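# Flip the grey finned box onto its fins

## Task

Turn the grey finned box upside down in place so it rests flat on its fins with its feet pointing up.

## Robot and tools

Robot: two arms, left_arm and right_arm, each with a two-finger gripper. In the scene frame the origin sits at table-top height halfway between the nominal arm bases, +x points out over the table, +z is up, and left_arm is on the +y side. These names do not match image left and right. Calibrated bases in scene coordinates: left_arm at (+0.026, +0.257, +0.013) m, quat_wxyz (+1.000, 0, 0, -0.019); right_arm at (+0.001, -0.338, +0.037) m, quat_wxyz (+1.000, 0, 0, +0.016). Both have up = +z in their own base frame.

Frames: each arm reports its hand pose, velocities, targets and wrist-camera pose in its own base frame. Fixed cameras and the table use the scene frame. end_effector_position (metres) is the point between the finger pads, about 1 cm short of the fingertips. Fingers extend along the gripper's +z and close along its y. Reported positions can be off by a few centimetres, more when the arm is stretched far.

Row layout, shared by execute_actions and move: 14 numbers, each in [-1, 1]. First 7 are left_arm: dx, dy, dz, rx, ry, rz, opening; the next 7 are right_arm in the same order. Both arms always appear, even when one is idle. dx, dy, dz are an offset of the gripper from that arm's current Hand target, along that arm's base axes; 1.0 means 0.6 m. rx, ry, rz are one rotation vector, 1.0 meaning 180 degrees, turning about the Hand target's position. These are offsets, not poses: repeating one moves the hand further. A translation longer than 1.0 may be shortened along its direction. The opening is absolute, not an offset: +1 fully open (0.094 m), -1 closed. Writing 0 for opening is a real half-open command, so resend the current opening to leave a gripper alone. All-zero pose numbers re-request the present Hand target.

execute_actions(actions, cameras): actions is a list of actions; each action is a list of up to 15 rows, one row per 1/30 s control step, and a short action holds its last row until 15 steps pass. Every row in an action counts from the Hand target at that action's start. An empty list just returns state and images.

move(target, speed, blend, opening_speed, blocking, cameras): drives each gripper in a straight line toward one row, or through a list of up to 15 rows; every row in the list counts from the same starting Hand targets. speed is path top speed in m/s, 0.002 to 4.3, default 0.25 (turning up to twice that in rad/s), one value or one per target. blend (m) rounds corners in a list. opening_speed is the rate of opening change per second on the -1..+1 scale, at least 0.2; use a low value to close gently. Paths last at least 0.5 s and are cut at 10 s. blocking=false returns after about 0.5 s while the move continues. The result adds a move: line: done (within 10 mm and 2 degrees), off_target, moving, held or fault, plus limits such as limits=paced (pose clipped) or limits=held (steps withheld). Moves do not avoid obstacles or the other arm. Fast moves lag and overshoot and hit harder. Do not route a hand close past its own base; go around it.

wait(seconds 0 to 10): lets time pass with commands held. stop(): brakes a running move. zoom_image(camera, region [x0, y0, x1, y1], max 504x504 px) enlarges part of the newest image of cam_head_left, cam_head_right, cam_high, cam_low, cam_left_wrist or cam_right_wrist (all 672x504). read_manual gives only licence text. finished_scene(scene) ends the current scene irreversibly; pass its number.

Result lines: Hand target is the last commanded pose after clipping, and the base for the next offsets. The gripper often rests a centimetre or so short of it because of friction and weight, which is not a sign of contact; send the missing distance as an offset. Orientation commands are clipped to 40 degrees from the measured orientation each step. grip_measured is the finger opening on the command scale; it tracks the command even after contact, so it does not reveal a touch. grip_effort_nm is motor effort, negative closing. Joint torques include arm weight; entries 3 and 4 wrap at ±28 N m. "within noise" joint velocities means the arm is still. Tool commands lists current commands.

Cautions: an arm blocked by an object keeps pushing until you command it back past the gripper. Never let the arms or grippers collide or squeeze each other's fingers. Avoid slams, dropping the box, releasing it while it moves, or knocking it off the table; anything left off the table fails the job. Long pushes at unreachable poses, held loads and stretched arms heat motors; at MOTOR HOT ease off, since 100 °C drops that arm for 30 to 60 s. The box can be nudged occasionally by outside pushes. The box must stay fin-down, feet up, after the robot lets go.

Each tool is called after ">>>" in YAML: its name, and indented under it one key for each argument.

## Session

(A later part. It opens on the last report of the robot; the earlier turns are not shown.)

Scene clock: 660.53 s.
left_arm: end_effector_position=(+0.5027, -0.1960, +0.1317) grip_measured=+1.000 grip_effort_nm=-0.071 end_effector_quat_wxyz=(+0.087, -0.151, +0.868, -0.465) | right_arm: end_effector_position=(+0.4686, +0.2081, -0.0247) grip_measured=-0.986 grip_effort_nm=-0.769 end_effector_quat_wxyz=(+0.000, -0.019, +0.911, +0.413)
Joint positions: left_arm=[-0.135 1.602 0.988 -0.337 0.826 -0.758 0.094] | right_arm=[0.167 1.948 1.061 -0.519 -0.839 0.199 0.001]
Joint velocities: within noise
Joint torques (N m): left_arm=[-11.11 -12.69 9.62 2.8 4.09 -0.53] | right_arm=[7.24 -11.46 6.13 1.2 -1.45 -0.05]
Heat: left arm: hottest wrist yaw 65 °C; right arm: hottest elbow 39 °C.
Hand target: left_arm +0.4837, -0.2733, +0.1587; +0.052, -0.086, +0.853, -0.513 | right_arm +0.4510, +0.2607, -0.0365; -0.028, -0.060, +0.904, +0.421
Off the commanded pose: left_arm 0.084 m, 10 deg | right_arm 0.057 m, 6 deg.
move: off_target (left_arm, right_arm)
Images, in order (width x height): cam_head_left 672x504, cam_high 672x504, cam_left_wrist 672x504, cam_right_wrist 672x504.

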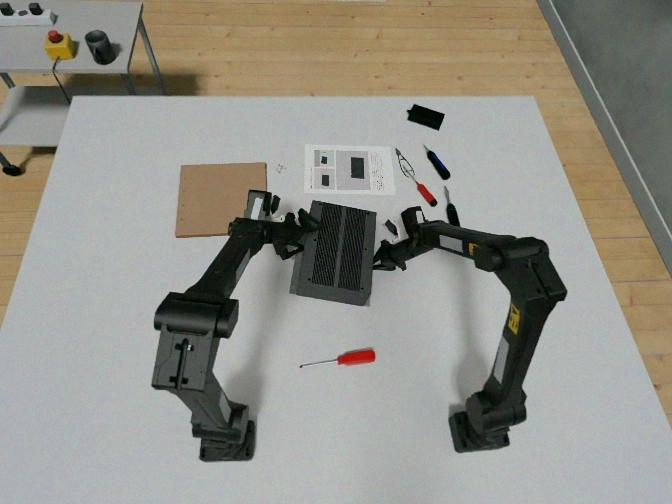

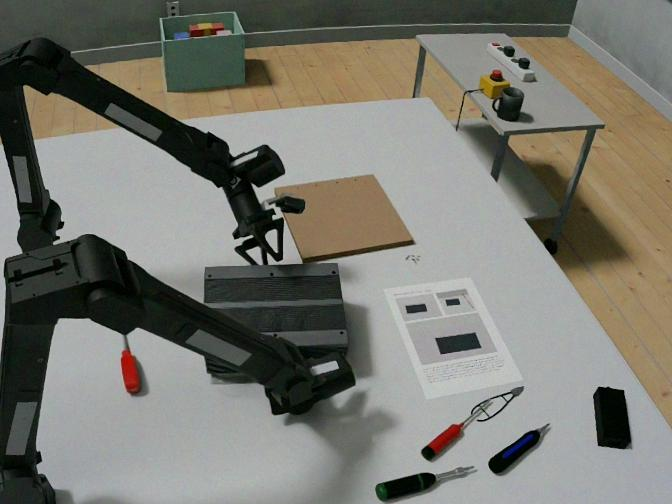

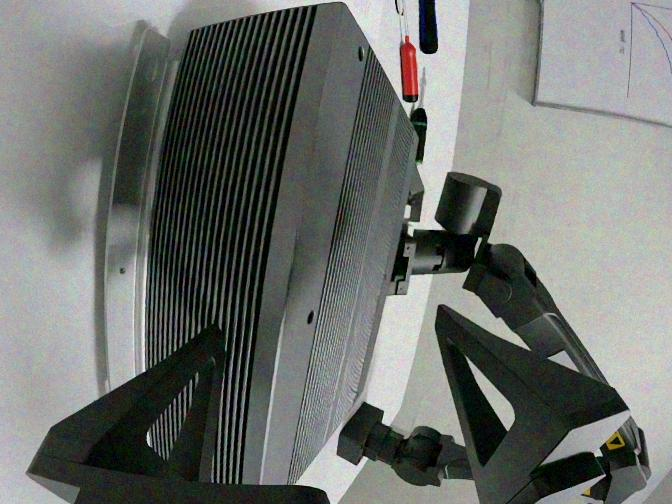

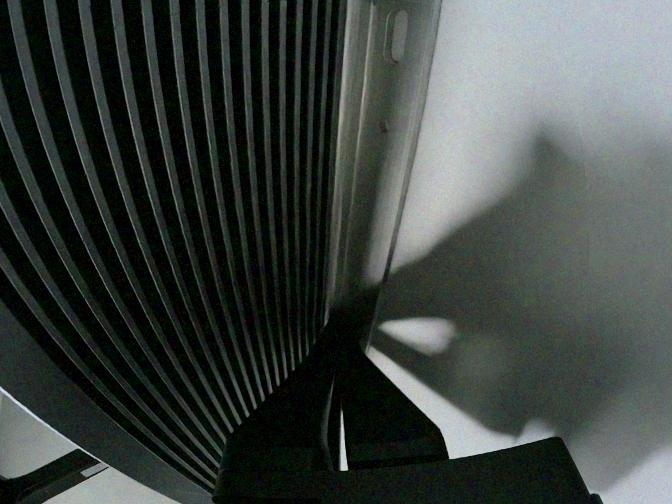

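>>> move:
  target: [0.0,0.05,-0.12,0,0,0,1, 0,0.0,0,0,0,0,-1]
  speed: 0.05
  cameras: ["cam_left_wrist","cam_right_wrist","cam_head_left"]

Scene clock: 669.23 s.
left_arm: end_effector_position=(+0.4928, -0.1842, +0.1076) grip_measured=+1.000 grip_effort_nm=-0.061 end_effector_quat_wxyz=(+0.088, -0.132, +0.854, -0.496) | right_arm: end_effector_position=(+0.4673, +0.2077, -0.0252) grip_measured=-0.986 grip_effort_nm=-0.764 end_effector_quat_wxyz=(-0.003, -0.017, +0.911, +0.412)
Joint positions: left_arm=[-0.095 1.639 0.921 -0.224 0.915 -0.72 0.094] | right_arm=[0.167 1.948 1.061 -0.526 -0.837 0.199 0.001]
Joint velocities: within noise
Joint torques (N m): left_arm=[-9.52 -6.59 8.12 3.89 1.92 -0.19] | right_arm=[7.53 -11.75 6.16 1.5 -1.59 -0.06]
Heat: left arm: hottest wrist yaw 71 °C; right arm: hottest elbow 39 °C.
Hand target: left_arm +0.4837, -0.2433, +0.0869; +0.052, -0.086, +0.852, -0.513 | right_arm +0.4510, +0.2607, -0.0365; -0.028, -0.060, +0.904, +0.421
Off the commanded pose: left_arm 0.063 m, 7 deg | right_arm 0.057 m, 6 deg.
move: off_target (left_arm, right_arm)
Images, in order (width x height): cam_head_left 672x504, cam_left_wrist 672x504, cam_right_wrist 672x504.

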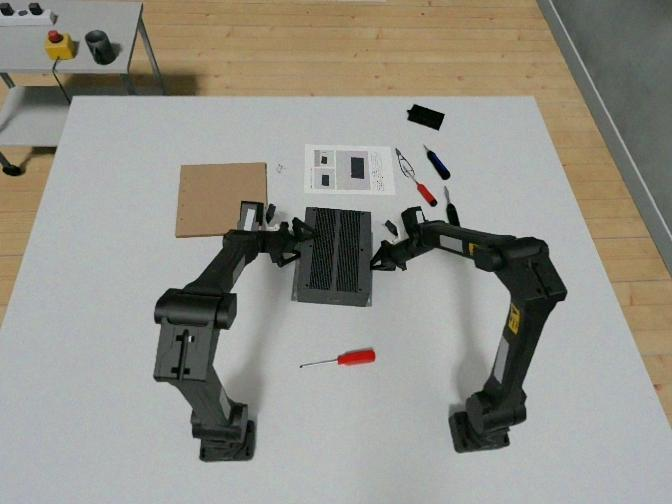

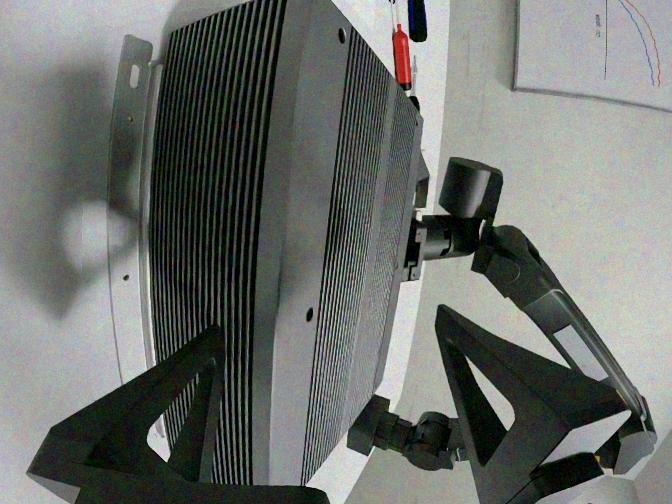

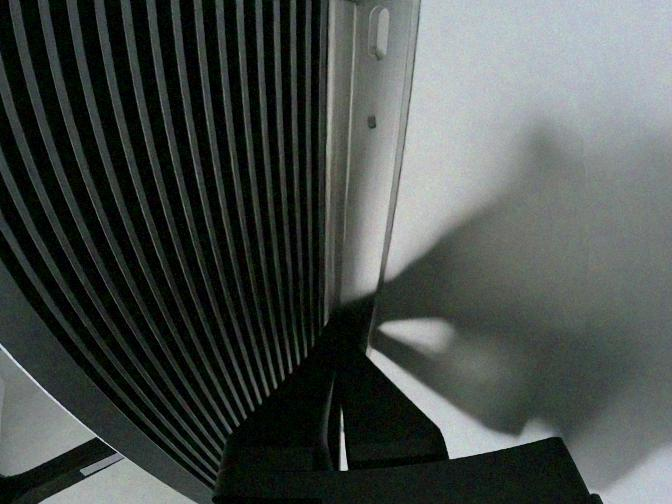

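>>> move:
  target:
    - [0.0,0.1,-0.03,0,0,0,1, 0,-0.1,0.0,0,0,0,-1]
    - [0.0,0.22,0.05,0,0,0,1, 0,-0.2,0.08,0,0,0,-1]
  speed: 0.1

Scene clock: 676.80 s.
left_arm: end_effector_position=(+0.4692, -0.1152, +0.0996) grip_measured=+1.000 grip_effort_nm=-0.051 end_effector_quat_wxyz=(+0.031, -0.100, +0.853, -0.512) | right_arm: end_effector_position=(+0.4339, +0.1457, -0.0004) grip_measured=-0.986 grip_effort_nm=-0.769 end_effector_quat_wxyz=(-0.049, -0.054, +0.903, +0.423)
Joint positions: left_arm=[0.077 1.696 1.003 -0.696 1.067 -0.264 0.094] | right_arm=[0.035 1.911 1.079 -0.904 -0.867 -0.162 0.001]
Joint velocities: within noise
Joint torques (N m): left_arm=[-0.26 -13.16 9.8 0.57 0.78 0.04] | right_arm=[-1.73 -15.38 7.51 0.02 -0.48 -0.17]
Heat: left arm: hottest wrist yaw 64 °C; right arm: hottest elbow 39 °C.
Hand target: left_arm +0.4837, -0.1113, +0.1168; +0.052, -0.087, +0.853, -0.513 | right_arm +0.4510, +0.1407, +0.0115; -0.028, -0.060, +0.904, +0.421
Off the commanded pose: left_arm 0.023 m, 3 deg | right_arm 0.021 m, 2 deg.
move: off_target (left_arm, right_arm)

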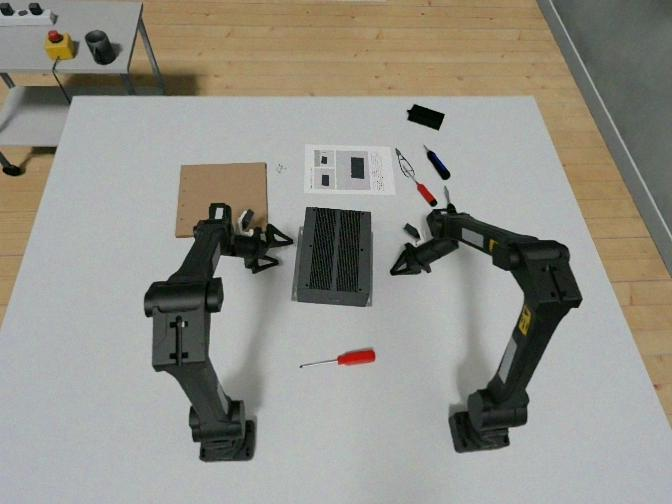

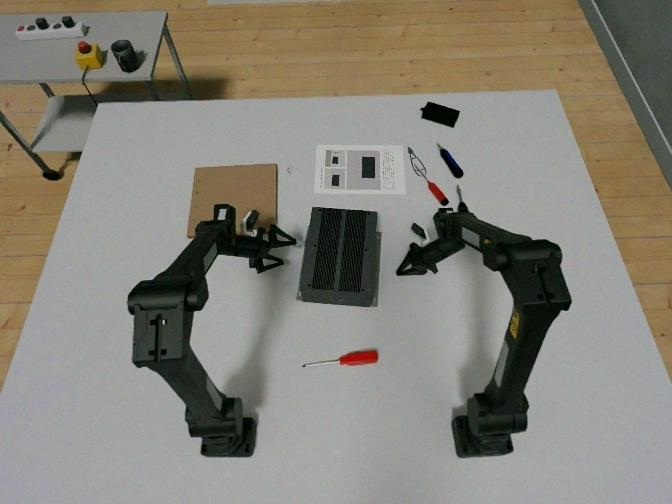

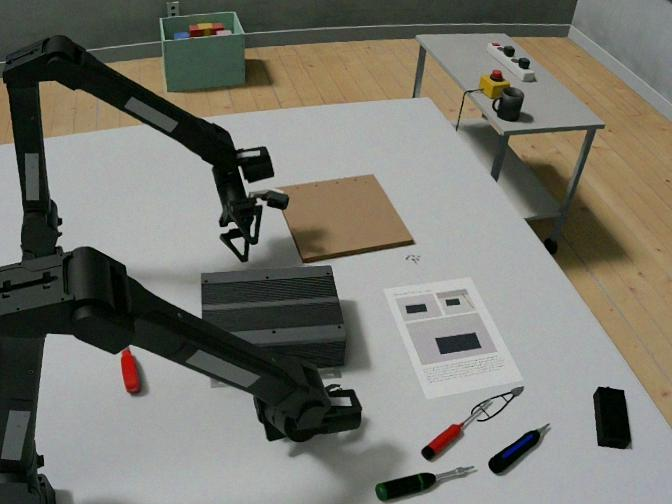

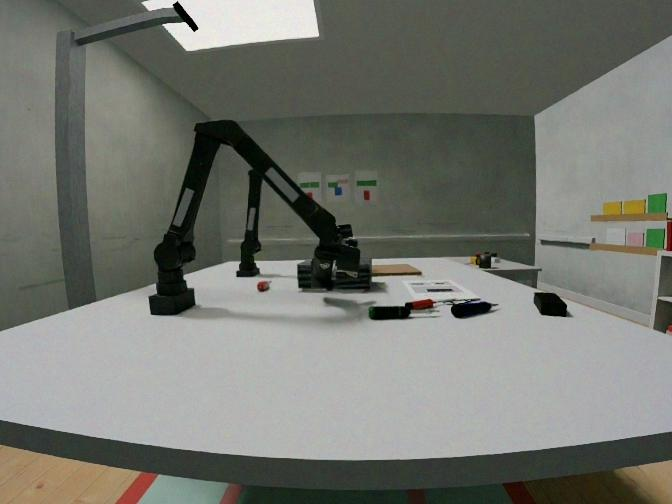

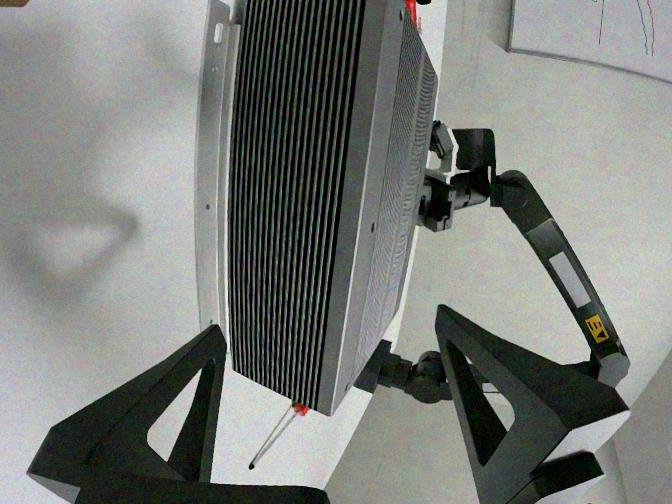

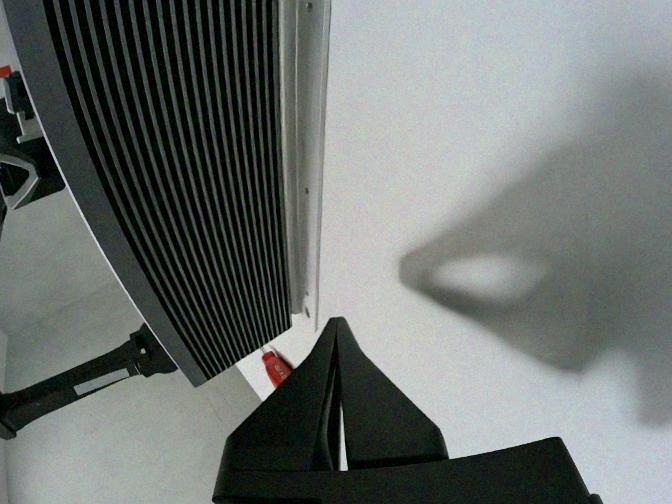

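>>> move:
  target: [-0.0245,0.008,-0.14,0.028,0.001,-0.0953,0.872, 0.024,0.0605,-0.0755,0,0,-0.081,-1]
  speed: 0.15
  cameras: ["cam_left_wrist","cam_right_wrist"]

Scene clock: 727.37 s.
left_arm: end_effector_position=(+0.4596, -0.1075, +0.0381) grip_measured=+0.875 grip_effort_nm=-0.115 end_effector_quat_wxyz=(-0.022, +0.039, +0.877, -0.478) | right_arm: end_effector_position=(+0.4680, +0.1713, -0.0279) grip_measured=-0.986 grip_effort_nm=-0.764 end_effector_quat_wxyz=(+0.029, +0.056, +0.903, +0.425)
Joint positions: left_arm=[0.078 1.915 1.162 -1.07 0.976 0.3 0.088] | right_arm=[0.09 1.911 0.958 -0.359 -0.85 0.331 0.001]
Joint velocities: within noise
Joint torques (N m): left_arm=[-0.79 -12.16 8.51 -0.23 0.52 0.01] | right_arm=[0.62 -12.75 4.74 1.5 -0.22 -0.06]
Heat: left arm: hottest elbow 50 °C; right arm: hottest elbow 40 °C.
Hand target: left_arm +0.4690, -0.1065, +0.0328; -0.022, +0.043, +0.878, -0.477 | right_arm +0.4653, +0.1769, -0.0339; +0.025, +0.055, +0.905, +0.421
Off the commanded pose: left_arm 0.011 m, 1 deg | right_arm 0.009 m, 1 deg.
move: off_target (left_arm)
Images, in order (width x height): cam_left_wrist 672x504, cam_right_wrist 672x504.

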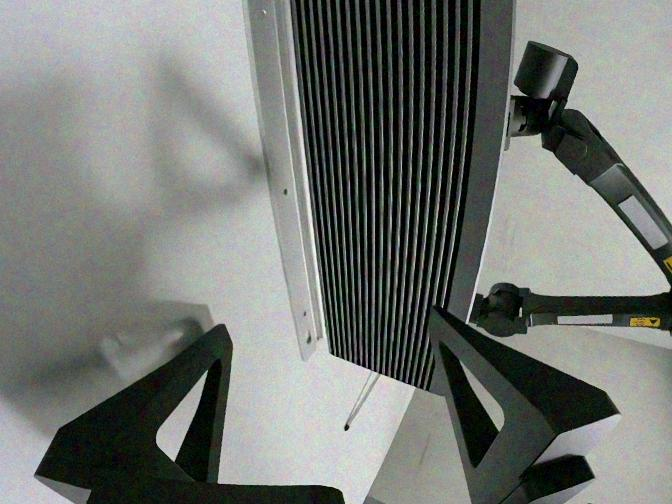

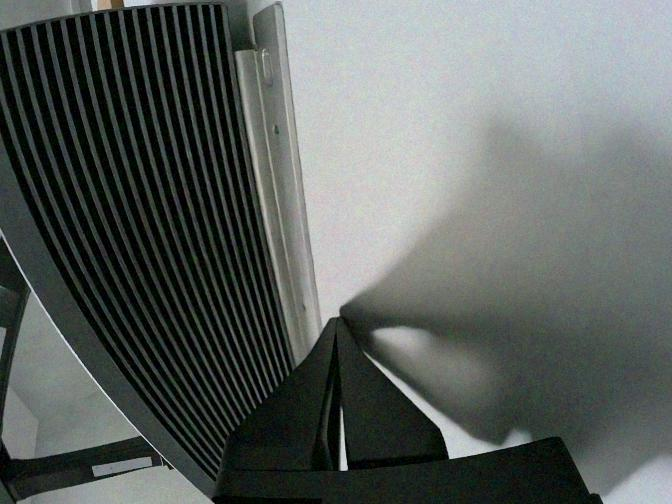

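>>> move:
  target:
    - [0.055,-0.005,0.0,0,0,0,0.872, 0.004,0.028,0,0,0,0,-1]
    - [0.052,-0.047,0.0,0,0,0,0.872, 0.007,0.05,-0.003,0,0,0,-1]
  speed: 0.08
  cameras: ["cam_left_wrist","cam_right_wrist"]

Scene clock: 759.47 s.
left_arm: end_effector_position=(+0.4937, -0.1334, +0.0386) grip_measured=+0.875 grip_effort_nm=-0.115 end_effector_quat_wxyz=(-0.021, +0.047, +0.878, -0.476) | right_arm: end_effector_position=(+0.4696, +0.1895, -0.0280) grip_measured=-0.986 grip_effort_nm=-0.769 end_effector_quat_wxyz=(+0.026, +0.069, +0.903, +0.423)
Joint positions: left_arm=[0.021 1.968 1.26 -1.042 0.984 0.225 0.088] | right_arm=[0.13 1.912 0.956 -0.307 -0.834 0.42 0.001]
Joint velocities: within noise
Joint torques (N m): left_arm=[-0.91 -13.8 7.66 0.8 0.73 -0.26] | right_arm=[2.49 -12.04 5.59 2.35 -0.12 0.02]
Heat: left arm: hottest elbow 47 °C; right arm: hottest elbow 38 °C.
Hand target: left_arm +0.5003, -0.1347, +0.0327; -0.022, +0.043, +0.878, -0.477 | right_arm +0.4696, +0.2070, -0.0356; +0.025, +0.055, +0.905, +0.422
Off the commanded pose: left_arm 0.009 m, 1 deg | right_arm 0.019 m, 2 deg.
move: off_target (right_arm)
Images, in order (width x height): cam_left_wrist 672x504, cam_right_wrist 672x504.

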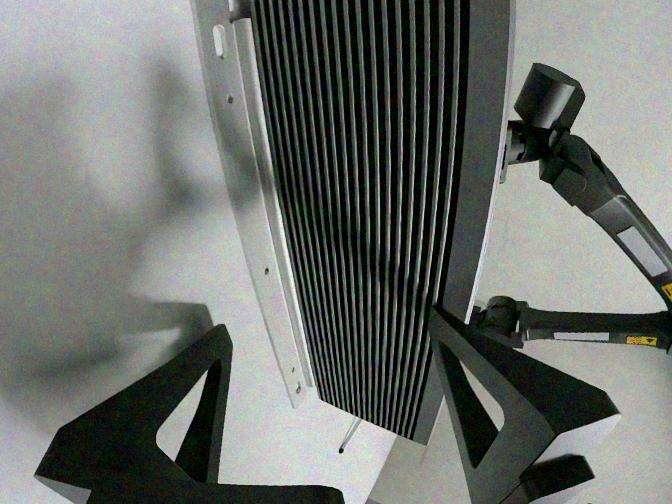

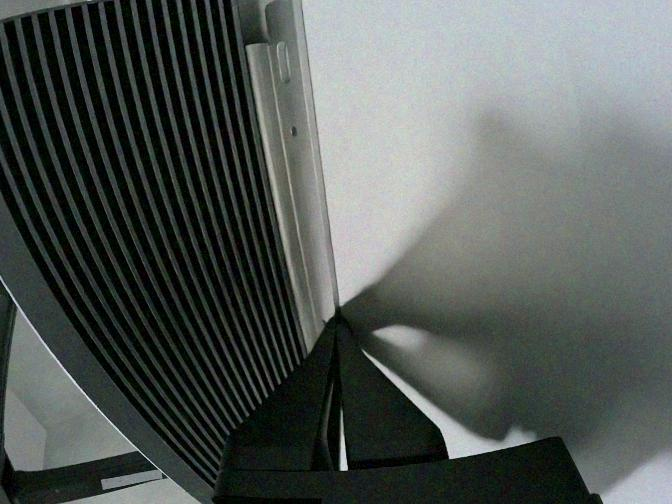

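>>> move:
  target: [-0.005,-0.15,0.0,0,0,0,0.872, 0.012,0.12,-0.004,0,0,0,-1]
  speed: 0.1
  cameras: ["cam_left_wrist","cam_right_wrist"]

Scene clock: 767.23 s.
left_arm: end_effector_position=(+0.5123, -0.1392, +0.0363) grip_measured=+0.873 grip_effort_nm=-0.042 end_effector_quat_wxyz=(+0.013, -0.009, +0.881, -0.473) | right_arm: end_effector_position=(+0.4706, +0.1937, -0.0274) grip_measured=-0.986 grip_effort_nm=-0.755 end_effector_quat_wxyz=(+0.025, +0.130, +0.903, +0.408)
Joint positions: left_arm=[0.009 1.933 1.201 -0.796 0.985 -0.036 0.088] | right_arm=[0.153 1.887 0.925 -0.235 -0.775 0.593 0.001]
Joint velocities: within noise
Joint torques (N m): left_arm=[-13.98 -14.68 6.68 1.98 1.01 -0.57] | right_arm=[11.58 -8.53 8.66 4.38 -0.64 0.11]
Heat: left arm: hottest elbow 46 °C; right arm: hottest elbow 38 °C.
Hand target: left_arm +0.4972, -0.2246, +0.0328; -0.022, +0.043, +0.878, -0.477 | right_arm +0.4767, +0.2791, -0.0379; +0.025, +0.055, +0.905, +0.422
Off the commanded pose: left_arm 0.087 m, 7 deg | right_arm 0.086 m, 9 deg.
move: off_target (left_arm, right_arm)
Images, in order (width x height): cam_left_wrist 672x504, cam_right_wrist 672x504.

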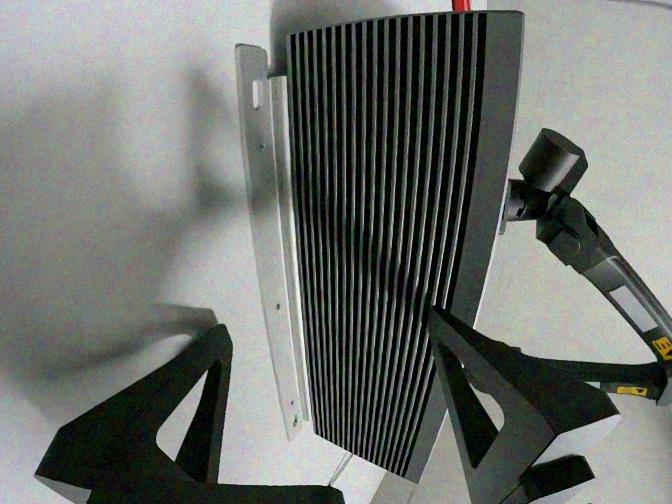

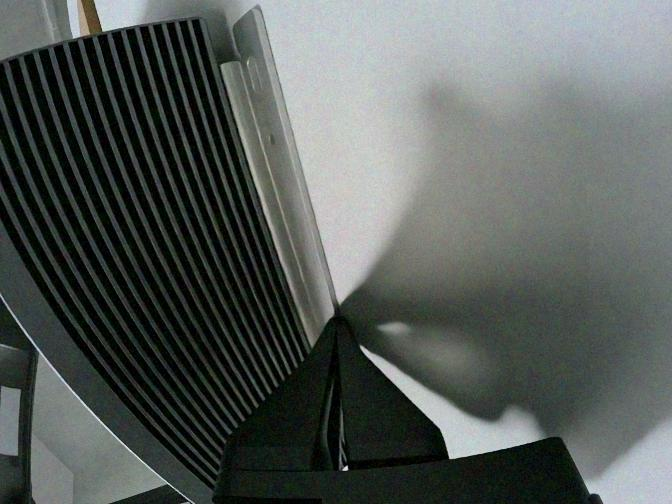

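>>> move:
  target: [-0.01,-0.05,0.12,0,0,0,0.872, 0.0,0.05,0,0,0,0,-1]
  speed: 0.1
  cameras: ["cam_left_wrist","cam_right_wrist"]

Scene clock: 772.37 s.
left_arm: end_effector_position=(+0.5112, -0.1538, +0.0806) grip_measured=+0.872 grip_effort_nm=0.037 end_effector_quat_wxyz=(+0.009, -0.040, +0.888, -0.458) | right_arm: end_effector_position=(+0.4764, +0.2003, -0.0277) grip_measured=-0.986 grip_effort_nm=-0.759 end_effector_quat_wxyz=(+0.045, +0.143, +0.906, +0.397)
Joint positions: left_arm=[-0.027 1.83 1.199 -0.812 0.947 -0.182 0.088] | right_arm=[0.177 1.879 0.914 -0.17 -0.722 0.657 0.001]
Joint velocities: within noise
Joint torques (N m): left_arm=[-15.68 -16.21 9.07 0.21 2.37 -0.12] | right_arm=[13.98 -7.59 9.76 3.99 -1.76 0.11]
Heat: left arm: hottest elbow 46 °C; right arm: hottest elbow 39 °C.
Hand target: left_arm +0.4913, -0.2547, +0.1049; -0.022, +0.043, +0.878, -0.477 | right_arm +0.4767, +0.3089, -0.0381; +0.025, +0.055, +0.905, +0.421
Off the commanded pose: left_arm 0.106 m, 10 deg | right_arm 0.109 m, 11 deg.
move: off_target (left_arm, right_arm)
Images, in order (width x height): cam_left_wrist 672x504, cam_right_wrist 672x504.

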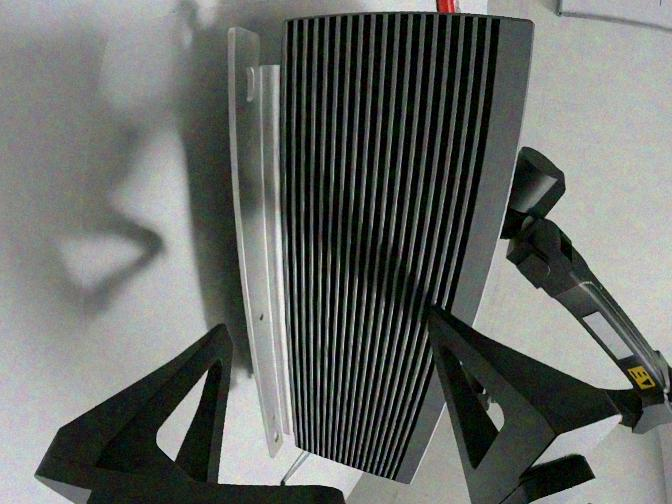

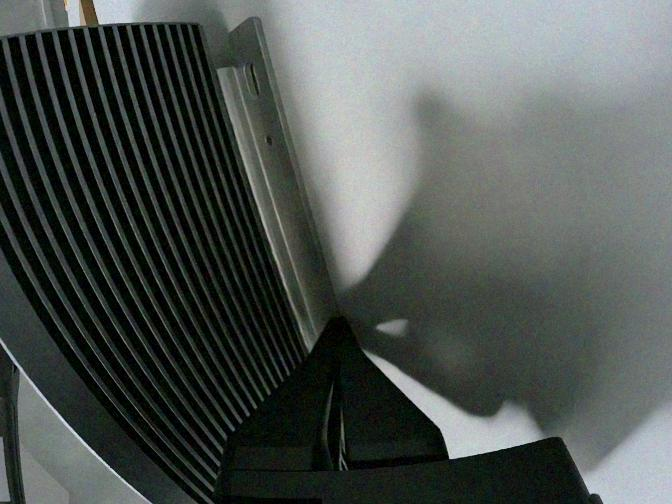

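>>> move:
  target: [0.0,-0.02,0.07,0,0,0,0.872, 0.0,0.02,0,0,0,0,-1]
  speed: 0.1
  cameras: ["cam_left_wrist","cam_right_wrist"]

Scene clock: 779.23 s.
left_arm: end_effector_position=(+0.5124, -0.1684, +0.1169) grip_measured=+0.872 grip_effort_nm=0.037 end_effector_quat_wxyz=(+0.003, -0.045, +0.889, -0.455) | right_arm: end_effector_position=(+0.4791, +0.2129, -0.0280) grip_measured=-0.985 grip_effort_nm=-0.803 end_effector_quat_wxyz=(+0.054, +0.128, +0.904, +0.405)
Joint positions: left_arm=[-0.057 1.778 1.238 -0.874 0.936 -0.238 0.088] | right_arm=[0.199 1.891 0.916 -0.124 -0.727 0.664 0.001]
Joint velocities: within noise
Joint torques (N m): left_arm=[-15.03 -16.21 10.15 0.09 2.65 0.02] | right_arm=[13.8 -8 10.45 2.52 -0.91 0.32]
Heat: left arm: hottest elbow 46 °C; right arm: hottest elbow 39 °C.
Hand target: left_arm +0.4913, -0.2666, +0.1469; -0.022, +0.043, +0.878, -0.477 | right_arm +0.4767, +0.3210, -0.0380; +0.025, +0.055, +0.905, +0.422
Off the commanded pose: left_arm 0.105 m, 11 deg | right_arm 0.109 m, 9 deg.
move: off_target (left_arm, right_arm)
Images, in order (width x height): cam_left_wrist 672x504, cam_right_wrist 672x504.

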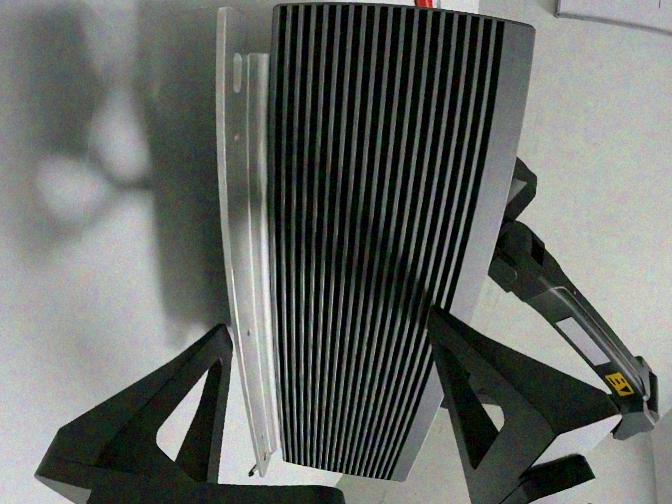

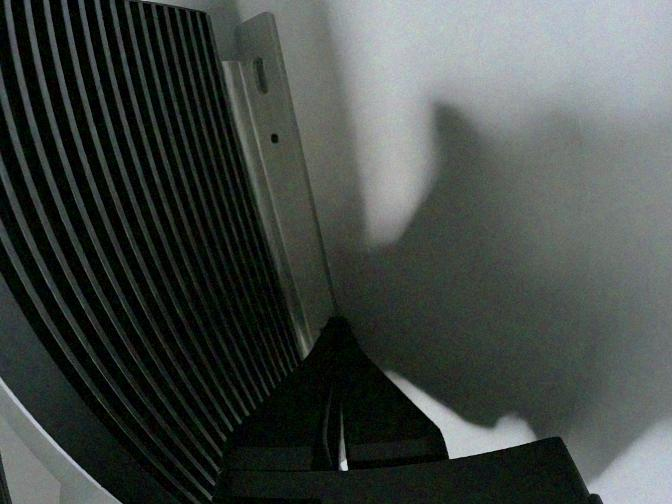

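>>> move:
  target: [0.0,-0.025,0.05,-0.022,0.002,0,1, 0.0,0.0,0,0,0,0,-1]
  speed: 0.1
  opening_speed: 0.3
  cameras: ["cam_left_wrist","cam_right_wrist"]

Scene clock: 793.90 s.
left_arm: end_effector_position=(+0.5129, -0.1738, +0.1295) grip_measured=+0.999 grip_effort_nm=0.066 end_effector_quat_wxyz=(-0.001, -0.049, +0.878, -0.476) | right_arm: end_effector_position=(+0.4786, +0.2186, -0.0281) grip_measured=-0.985 grip_effort_nm=-0.828 end_effector_quat_wxyz=(+0.056, +0.113, +0.903, +0.411)
Joint positions: left_arm=[-0.059 1.771 1.245 -0.877 0.982 -0.259 0.094] | right_arm=[0.207 1.897 0.919 -0.114 -0.739 0.645 0.001]
Joint velocities: within noise
Joint torques (N m): left_arm=[-16.03 -17.85 10.71 0.46 3.46 -0.26] | right_arm=[14.21 -8.53 10.36 2.41 -0.32 0.52]
Heat: left arm: hottest wrist yaw 49 °C; right arm: hottest elbow 42 °C.
Hand target: left_arm +0.4913, -0.2818, +0.1768; -0.024, +0.043, +0.861, -0.507 | right_arm +0.4767, +0.3209, -0.0381; +0.025, +0.055, +0.905, +0.421
Off the commanded pose: left_arm 0.120 m, 12 deg | right_arm 0.103 m, 8 deg.
move: off_target (left_arm, right_arm)
Images, in order (width x height): cam_left_wrist 672x504, cam_right_wrist 672x504.

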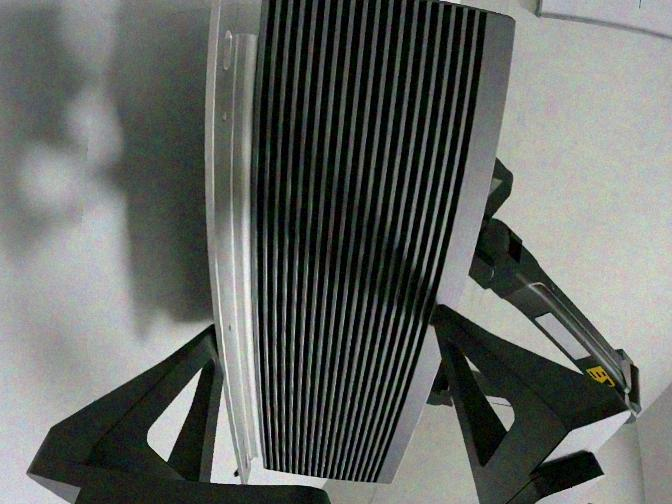

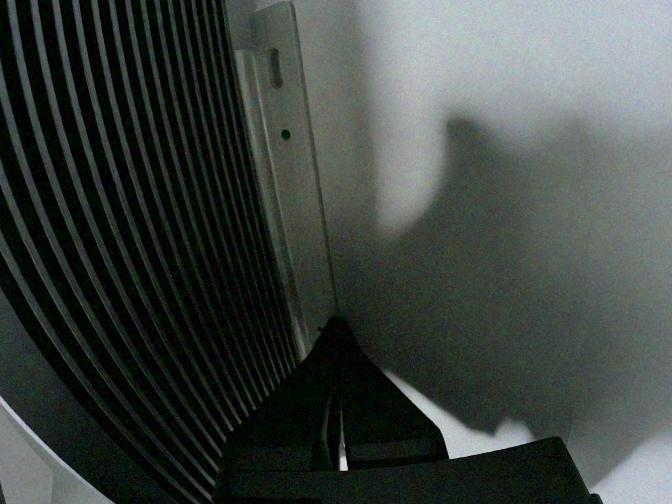

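>>> zoom_image:
  camera: "cam_left_wrist"
  region: [130, 230, 300, 400]

>>> execute_actions:
  actions: []
  cameras: ["cam_head_left","cam_high","cam_low"]

>>> zoom_image:
  camera: "cam_head_left"
  region: [230, 170, 440, 340]

Scaled by 2.965 from the camera's 672x504 image, which has a finer 960x720 frame.

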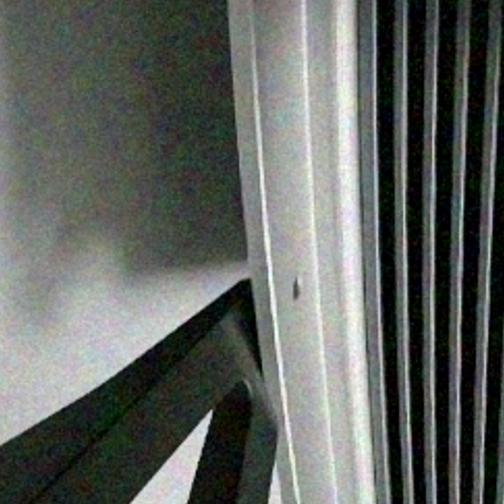

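Scene clock: 812.63 s.
left_arm: end_effector_position=(+0.5129, -0.1738, +0.1295) grip_measured=+0.999 grip_effort_nm=0.071 end_effector_quat_wxyz=(-0.001, -0.049, +0.878, -0.476) | right_arm: end_effector_position=(+0.4786, +0.2186, -0.0281) grip_measured=-0.985 grip_effort_nm=-0.828 end_effector_quat_wxyz=(+0.056, +0.113, +0.903, +0.411)
Joint positions: left_arm=[-0.059 1.771 1.245 -0.877 0.982 -0.259 0.094] | right_arm=[0.207 1.897 0.919 -0.114 -0.739 0.645 0.001]
Joint velocities: within noise
Joint torques (N m): left_arm=[-15.85 -17.79 10.74 0.49 3.46 -0.26] | right_arm=[13.27 -8.53 10.52 2.28 -0.37 0.55]
Heat: left arm: hottest wrist yaw 59 °C; right arm: hottest elbow 43 °C.
Hand target: left_arm +0.4913, -0.2818, +0.1768; -0.024, +0.043, +0.861, -0.507 | right_arm +0.4767, +0.3209, -0.0381; +0.025, +0.055, +0.905, +0.421
Tool commands: left_gripper/opening=+1.0 right_gripper/opening=-1.0
Off the commanded pose: left_arm 0.120 m, 12 deg | right_arm 0.103 m, 8 deg.
Images, in order (width x height): cam_head_left 672x504, cam_high 672x504, cam_low 672x504.

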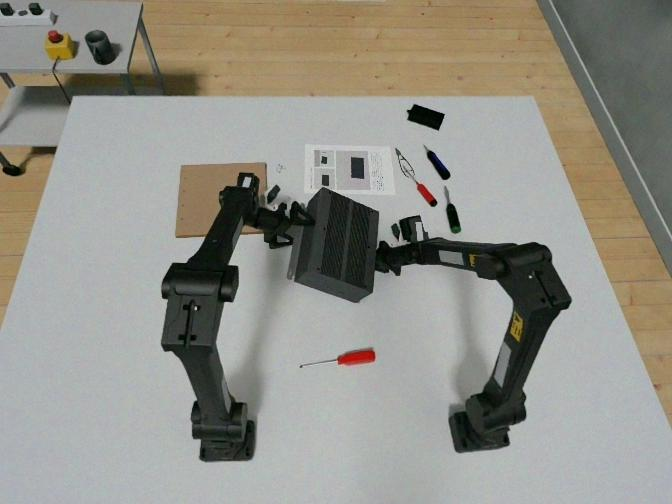

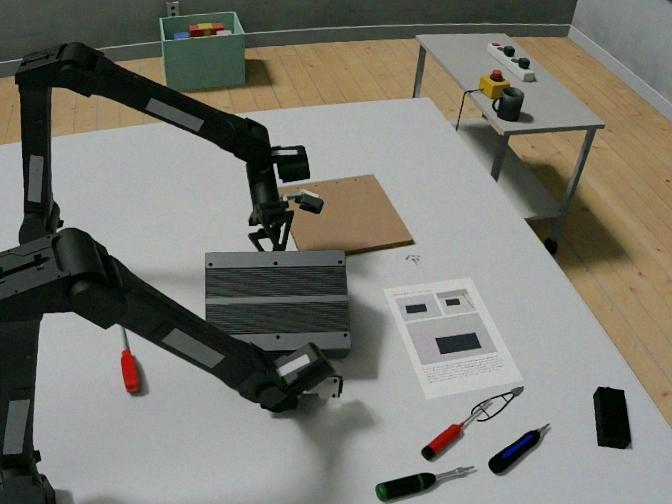

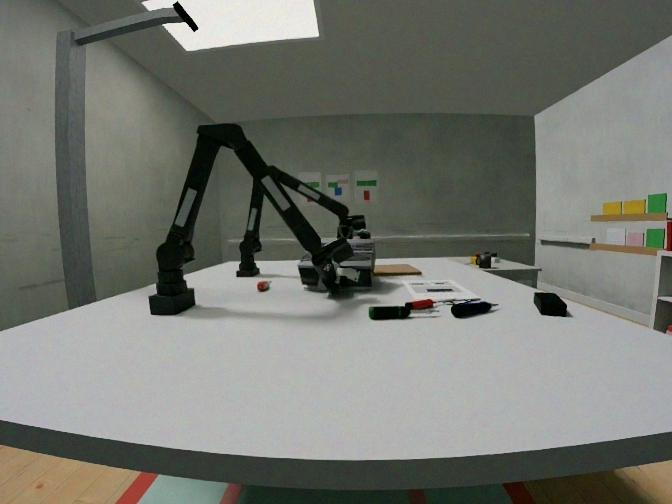

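Scaled by 2.400.

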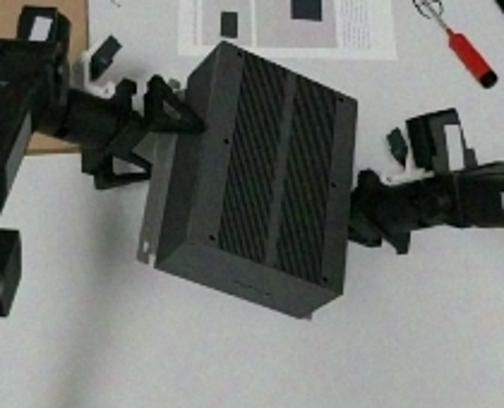

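>>> move:
  target: [0.0,-0.01,0.01,-0.022,0.002,0,0.7, 0.0,0.0,0,0,0,0,-1]
  speed: 0.1
  opening_speed: 0.25
  cameras: ["cam_left_wrist","cam_head_left"]

>>> zoom_image:
  camera: "cam_left_wrist"
  region: [130, 230, 300, 400]

Scene clock: 829.60 s.
left_arm: end_effector_position=(+0.5174, -0.1740, +0.1311) grip_measured=+0.707 grip_effort_nm=-0.330 end_effector_quat_wxyz=(+0.014, -0.034, +0.877, -0.479) | right_arm: end_effector_position=(+0.4785, +0.2189, -0.0280) grip_measured=-0.985 grip_effort_nm=-0.852 end_effector_quat_wxyz=(+0.058, +0.107, +0.903, +0.412)
Joint positions: left_arm=[-0.058 1.771 1.245 -0.851 0.988 -0.241 0.08] | right_arm=[0.207 1.898 0.919 -0.113 -0.742 0.633 0.001]
Joint velocities: within noise
Joint torques (N m): left_arm=[-15.74 -17.38 10.35 0.54 5.7 -0.63] | right_arm=[13.98 -8.82 10.44 2.15 -0.22 0.62]
Heat: left arm: hottest wrist yaw 67 °C; right arm: hottest elbow 44 °C.
Hand target: left_arm +0.4912, -0.2878, +0.1828; -0.025, +0.042, +0.842, -0.537 | right_arm +0.4767, +0.3210, -0.0380; +0.025, +0.055, +0.905, +0.422
Off the commanded pose: left_arm 0.128 m, 12 deg | right_arm 0.103 m, 7 deg.
move: off_target (left_arm, right_arm)
Images, in order (width x height): cam_head_left 672x504, cam_left_wrist 672x504.

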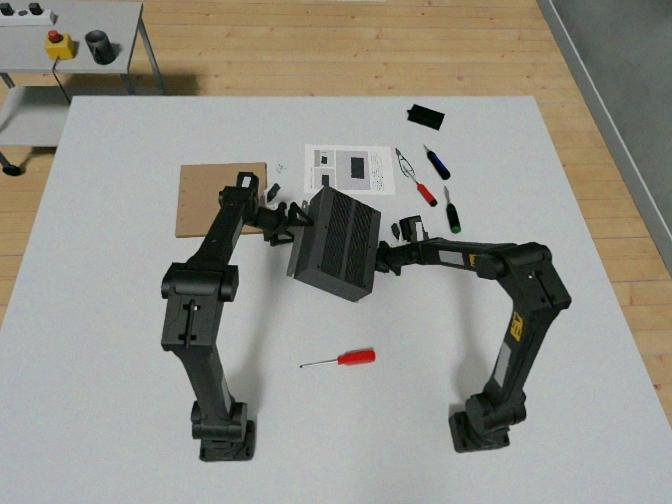

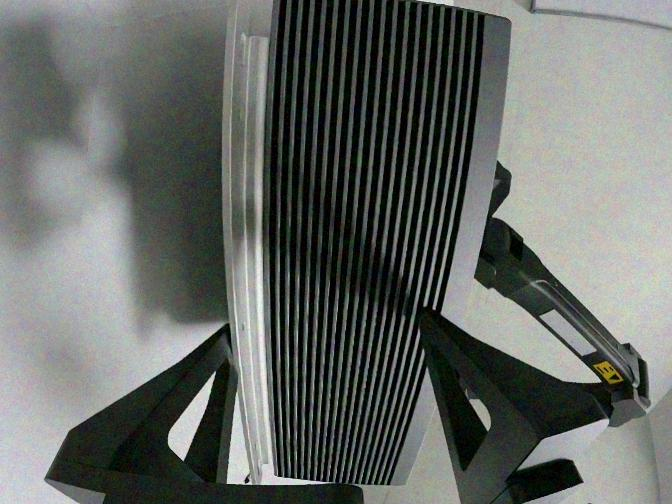

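Scaled by 2.965 from the camera's 672x504 image, which has a finer 960x720 frame.

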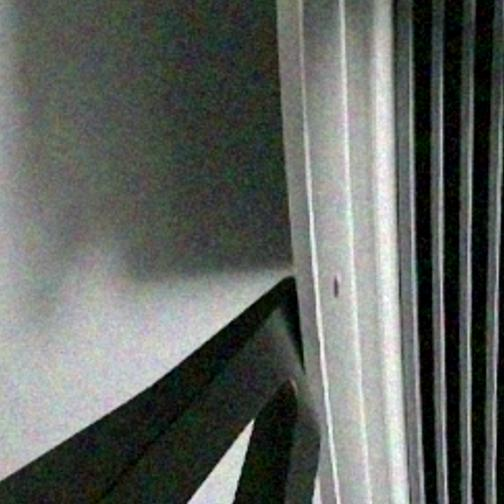

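>>> move:
  target: [0.02,0.03,0.06,0.045,-0.004,0,0.5, 0.0,0.0,0,0,0,0,-1]
  speed: 0.1
  opening_speed: 0.3
  cameras: ["cam_left_wrist","cam_head_left","cam_right_wrist"]

>>> zoom_image:
  camera: "cam_left_wrist"
  region: [130, 230, 300, 400]

Scene clock: 840.70 s.
left_arm: end_effector_position=(+0.5172, -0.1663, +0.1490) grip_measured=+0.506 grip_effort_nm=-0.286 end_effector_quat_wxyz=(-0.017, -0.041, +0.900, -0.433) | right_arm: end_effector_position=(+0.4796, +0.2287, -0.0282) grip_measured=-0.984 grip_effort_nm=-0.852 end_effector_quat_wxyz=(+0.055, +0.102, +0.903, +0.413)
Joint positions: left_arm=[-0.061 1.771 1.344 -1.061 0.893 -0.192 0.071] | right_arm=[0.225 1.906 0.931 -0.11 -0.742 0.643 0.001]
Joint velocities: within noise
Joint torques (N m): left_arm=[-14.51 -19.55 12.94 -0.39 4.35 -0.35] | right_arm=[12.57 -8.88 10.26 2.04 -0.21 0.58]
Heat: left arm: hottest wrist yaw 90 °C; right arm: hottest elbow 45 °C. Fold the left arm in close to its base, or ease its load, before you think long.
Hand target: left_arm +0.5032, -0.2698, +0.2188; -0.023, +0.043, +0.878, -0.475 | right_arm +0.4766, +0.3210, -0.0382; +0.025, +0.055, +0.905, +0.421
Off the commanded pose: left_arm 0.126 m, 11 deg | right_arm 0.093 m, 7 deg.
MOTOR HOT: joint 5 (wrist yaw) of the left arm reports 90 °C; the controller stops that arm at 100 °C. To cool a motor, set the load down, stop pushing, or move to a pose that needs little force.
move: off_target (left_arm, right_arm)
Images, in order (width x height): cam_head_left 672x504, cam_left_wrist 672x504, cam_right_wrist 672x504.

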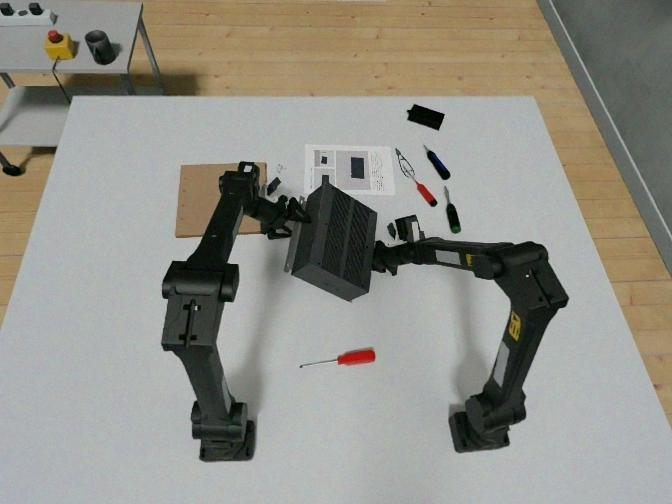

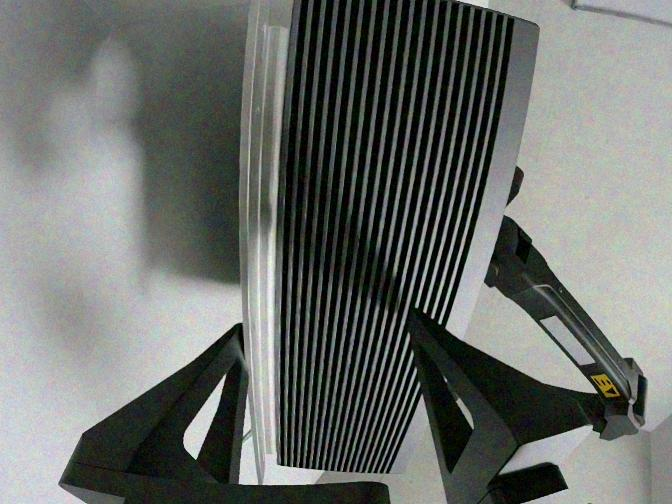

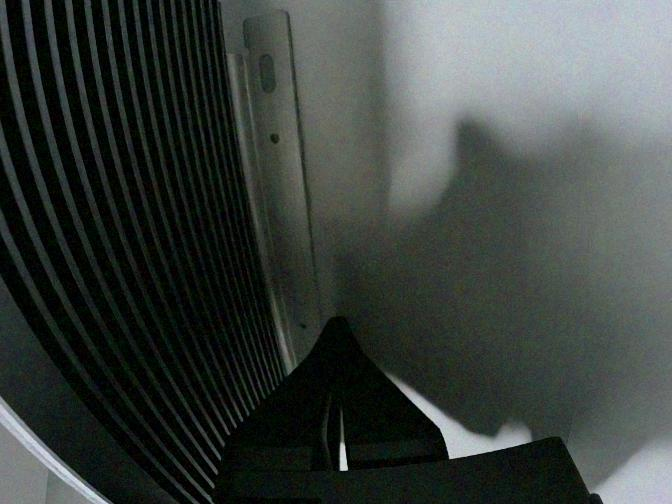

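Scaled by 2.965 from the camera's 672x504 image, which has a finer 960x720 frame.

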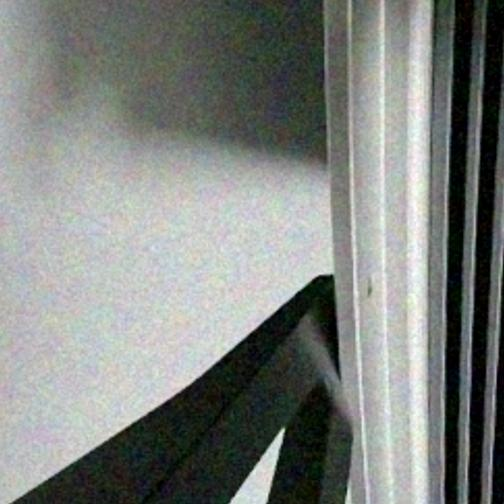

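>>> move:
  target: [0.0,0.08,-0.03,0.031,0.02,0.049,0.5, 0.0,-0.03,0,0,0,0,-1]
  speed: 0.15
  cameras: ["cam_left_wrist"]

Scene clock: 857.60 s.
left_arm: end_effector_position=(+0.5192, -0.1578, +0.1427) grip_measured=+0.505 grip_effort_nm=-0.256 end_effector_quat_wxyz=(-0.021, -0.083, +0.913, -0.398) | right_arm: end_effector_position=(+0.4806, +0.2352, -0.0282) grip_measured=-0.984 grip_effort_nm=-0.847 end_effector_quat_wxyz=(+0.052, +0.094, +0.901, +0.419)
Joint positions: left_arm=[-0.062 1.758 1.337 -1.044 0.814 -0.289 0.071] | right_arm=[0.234 1.917 0.943 -0.11 -0.756 0.638 0.001]
Joint velocities: within noise
Joint torques (N m): left_arm=[-9.41 -20.95 9.25 0.62 3.38 -0.64] | right_arm=[9 -9.76 9.52 1.33 -0.15 0.23]
Heat: left arm: hottest wrist yaw 93 °C; right arm: hottest elbow 47 °C. Fold the left arm in close to its base, or ease its load, before you think long.
Hand target: left_arm +0.5033, -0.2217, +0.2008; -0.016, -0.041, +0.900, -0.434 | right_arm +0.4767, +0.3031, -0.0381; +0.025, +0.055, +0.905, +0.422
Off the commanded pose: left_arm 0.088 m, 7 deg | right_arm 0.069 m, 5 deg.
MOTOR HOT: still on. Joint 5 (wrist yaw) of the left arm reports 93 °C.
move: off_target (left_arm, right_arm)
Images, in order (width x height): cam_left_wrist 672x504.

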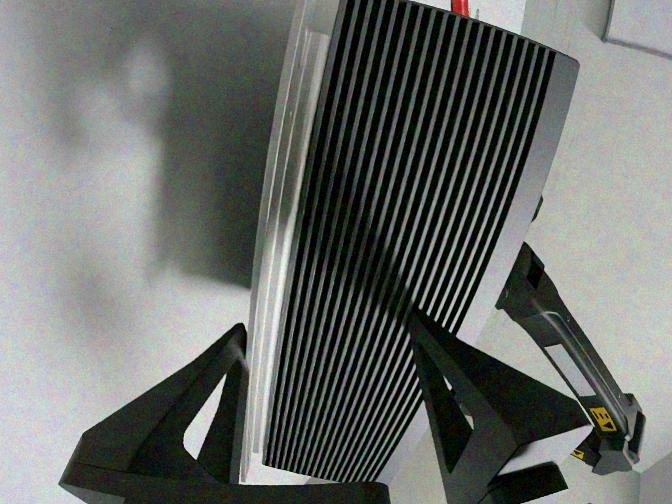

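>>> move:
  target: [0.0,0.06,-0.25,0.031,0.02,0.049,0.5, 0.0,-0.05,0,0,0,0,-1]
  speed: 0.12
  cameras: ["cam_left_wrist"]

Scene clock: 863.13 s.
left_arm: end_effector_position=(+0.5234, -0.0941, +0.0374) grip_measured=+0.500 grip_effort_nm=0.037 end_effector_quat_wxyz=(+0.024, -0.209, +0.913, -0.349) | right_arm: end_effector_position=(+0.4796, +0.2393, -0.0278) grip_measured=-0.986 grip_effort_nm=-0.774 end_effector_quat_wxyz=(+0.040, +0.086, +0.904, +0.417)
Joint positions: left_arm=[0.029 1.815 1.128 -0.66 0.685 -0.501 0.07] | right_arm=[0.24 1.922 0.964 -0.157 -0.764 0.616 0.001]
Joint velocities: within noise
Joint torques (N m): left_arm=[-12.86 -15.27 6.38 0.75 3.93 0.16] | right_arm=[4.31 -10.46 7.75 1.33 -0.92 -0.19]
Heat: left arm: hottest wrist yaw 89 °C; right arm: hottest elbow 46 °C. Fold the left arm in close to its base, or ease its load, before you think long.
Hand target: left_arm +0.5033, -0.1858, +0.0508; -0.008, -0.124, +0.913, -0.388 | right_arm +0.4767, +0.2731, -0.0380; +0.025, +0.055, +0.905, +0.422
Off the commanded pose: left_arm 0.095 m, 11 deg | right_arm 0.035 m, 4 deg.
MOTOR HOT: still on. Joint 5 (wrist yaw) of the left arm reports 89 °C.
move: off_target (left_arm, right_arm)
Images, in order (width x height): cam_left_wrist 672x504.

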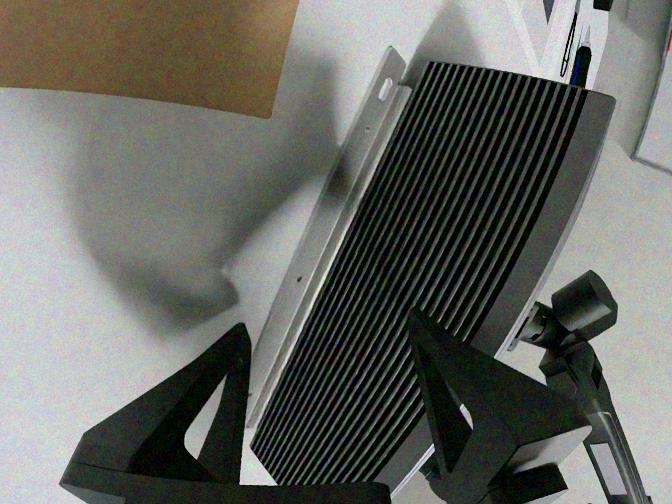

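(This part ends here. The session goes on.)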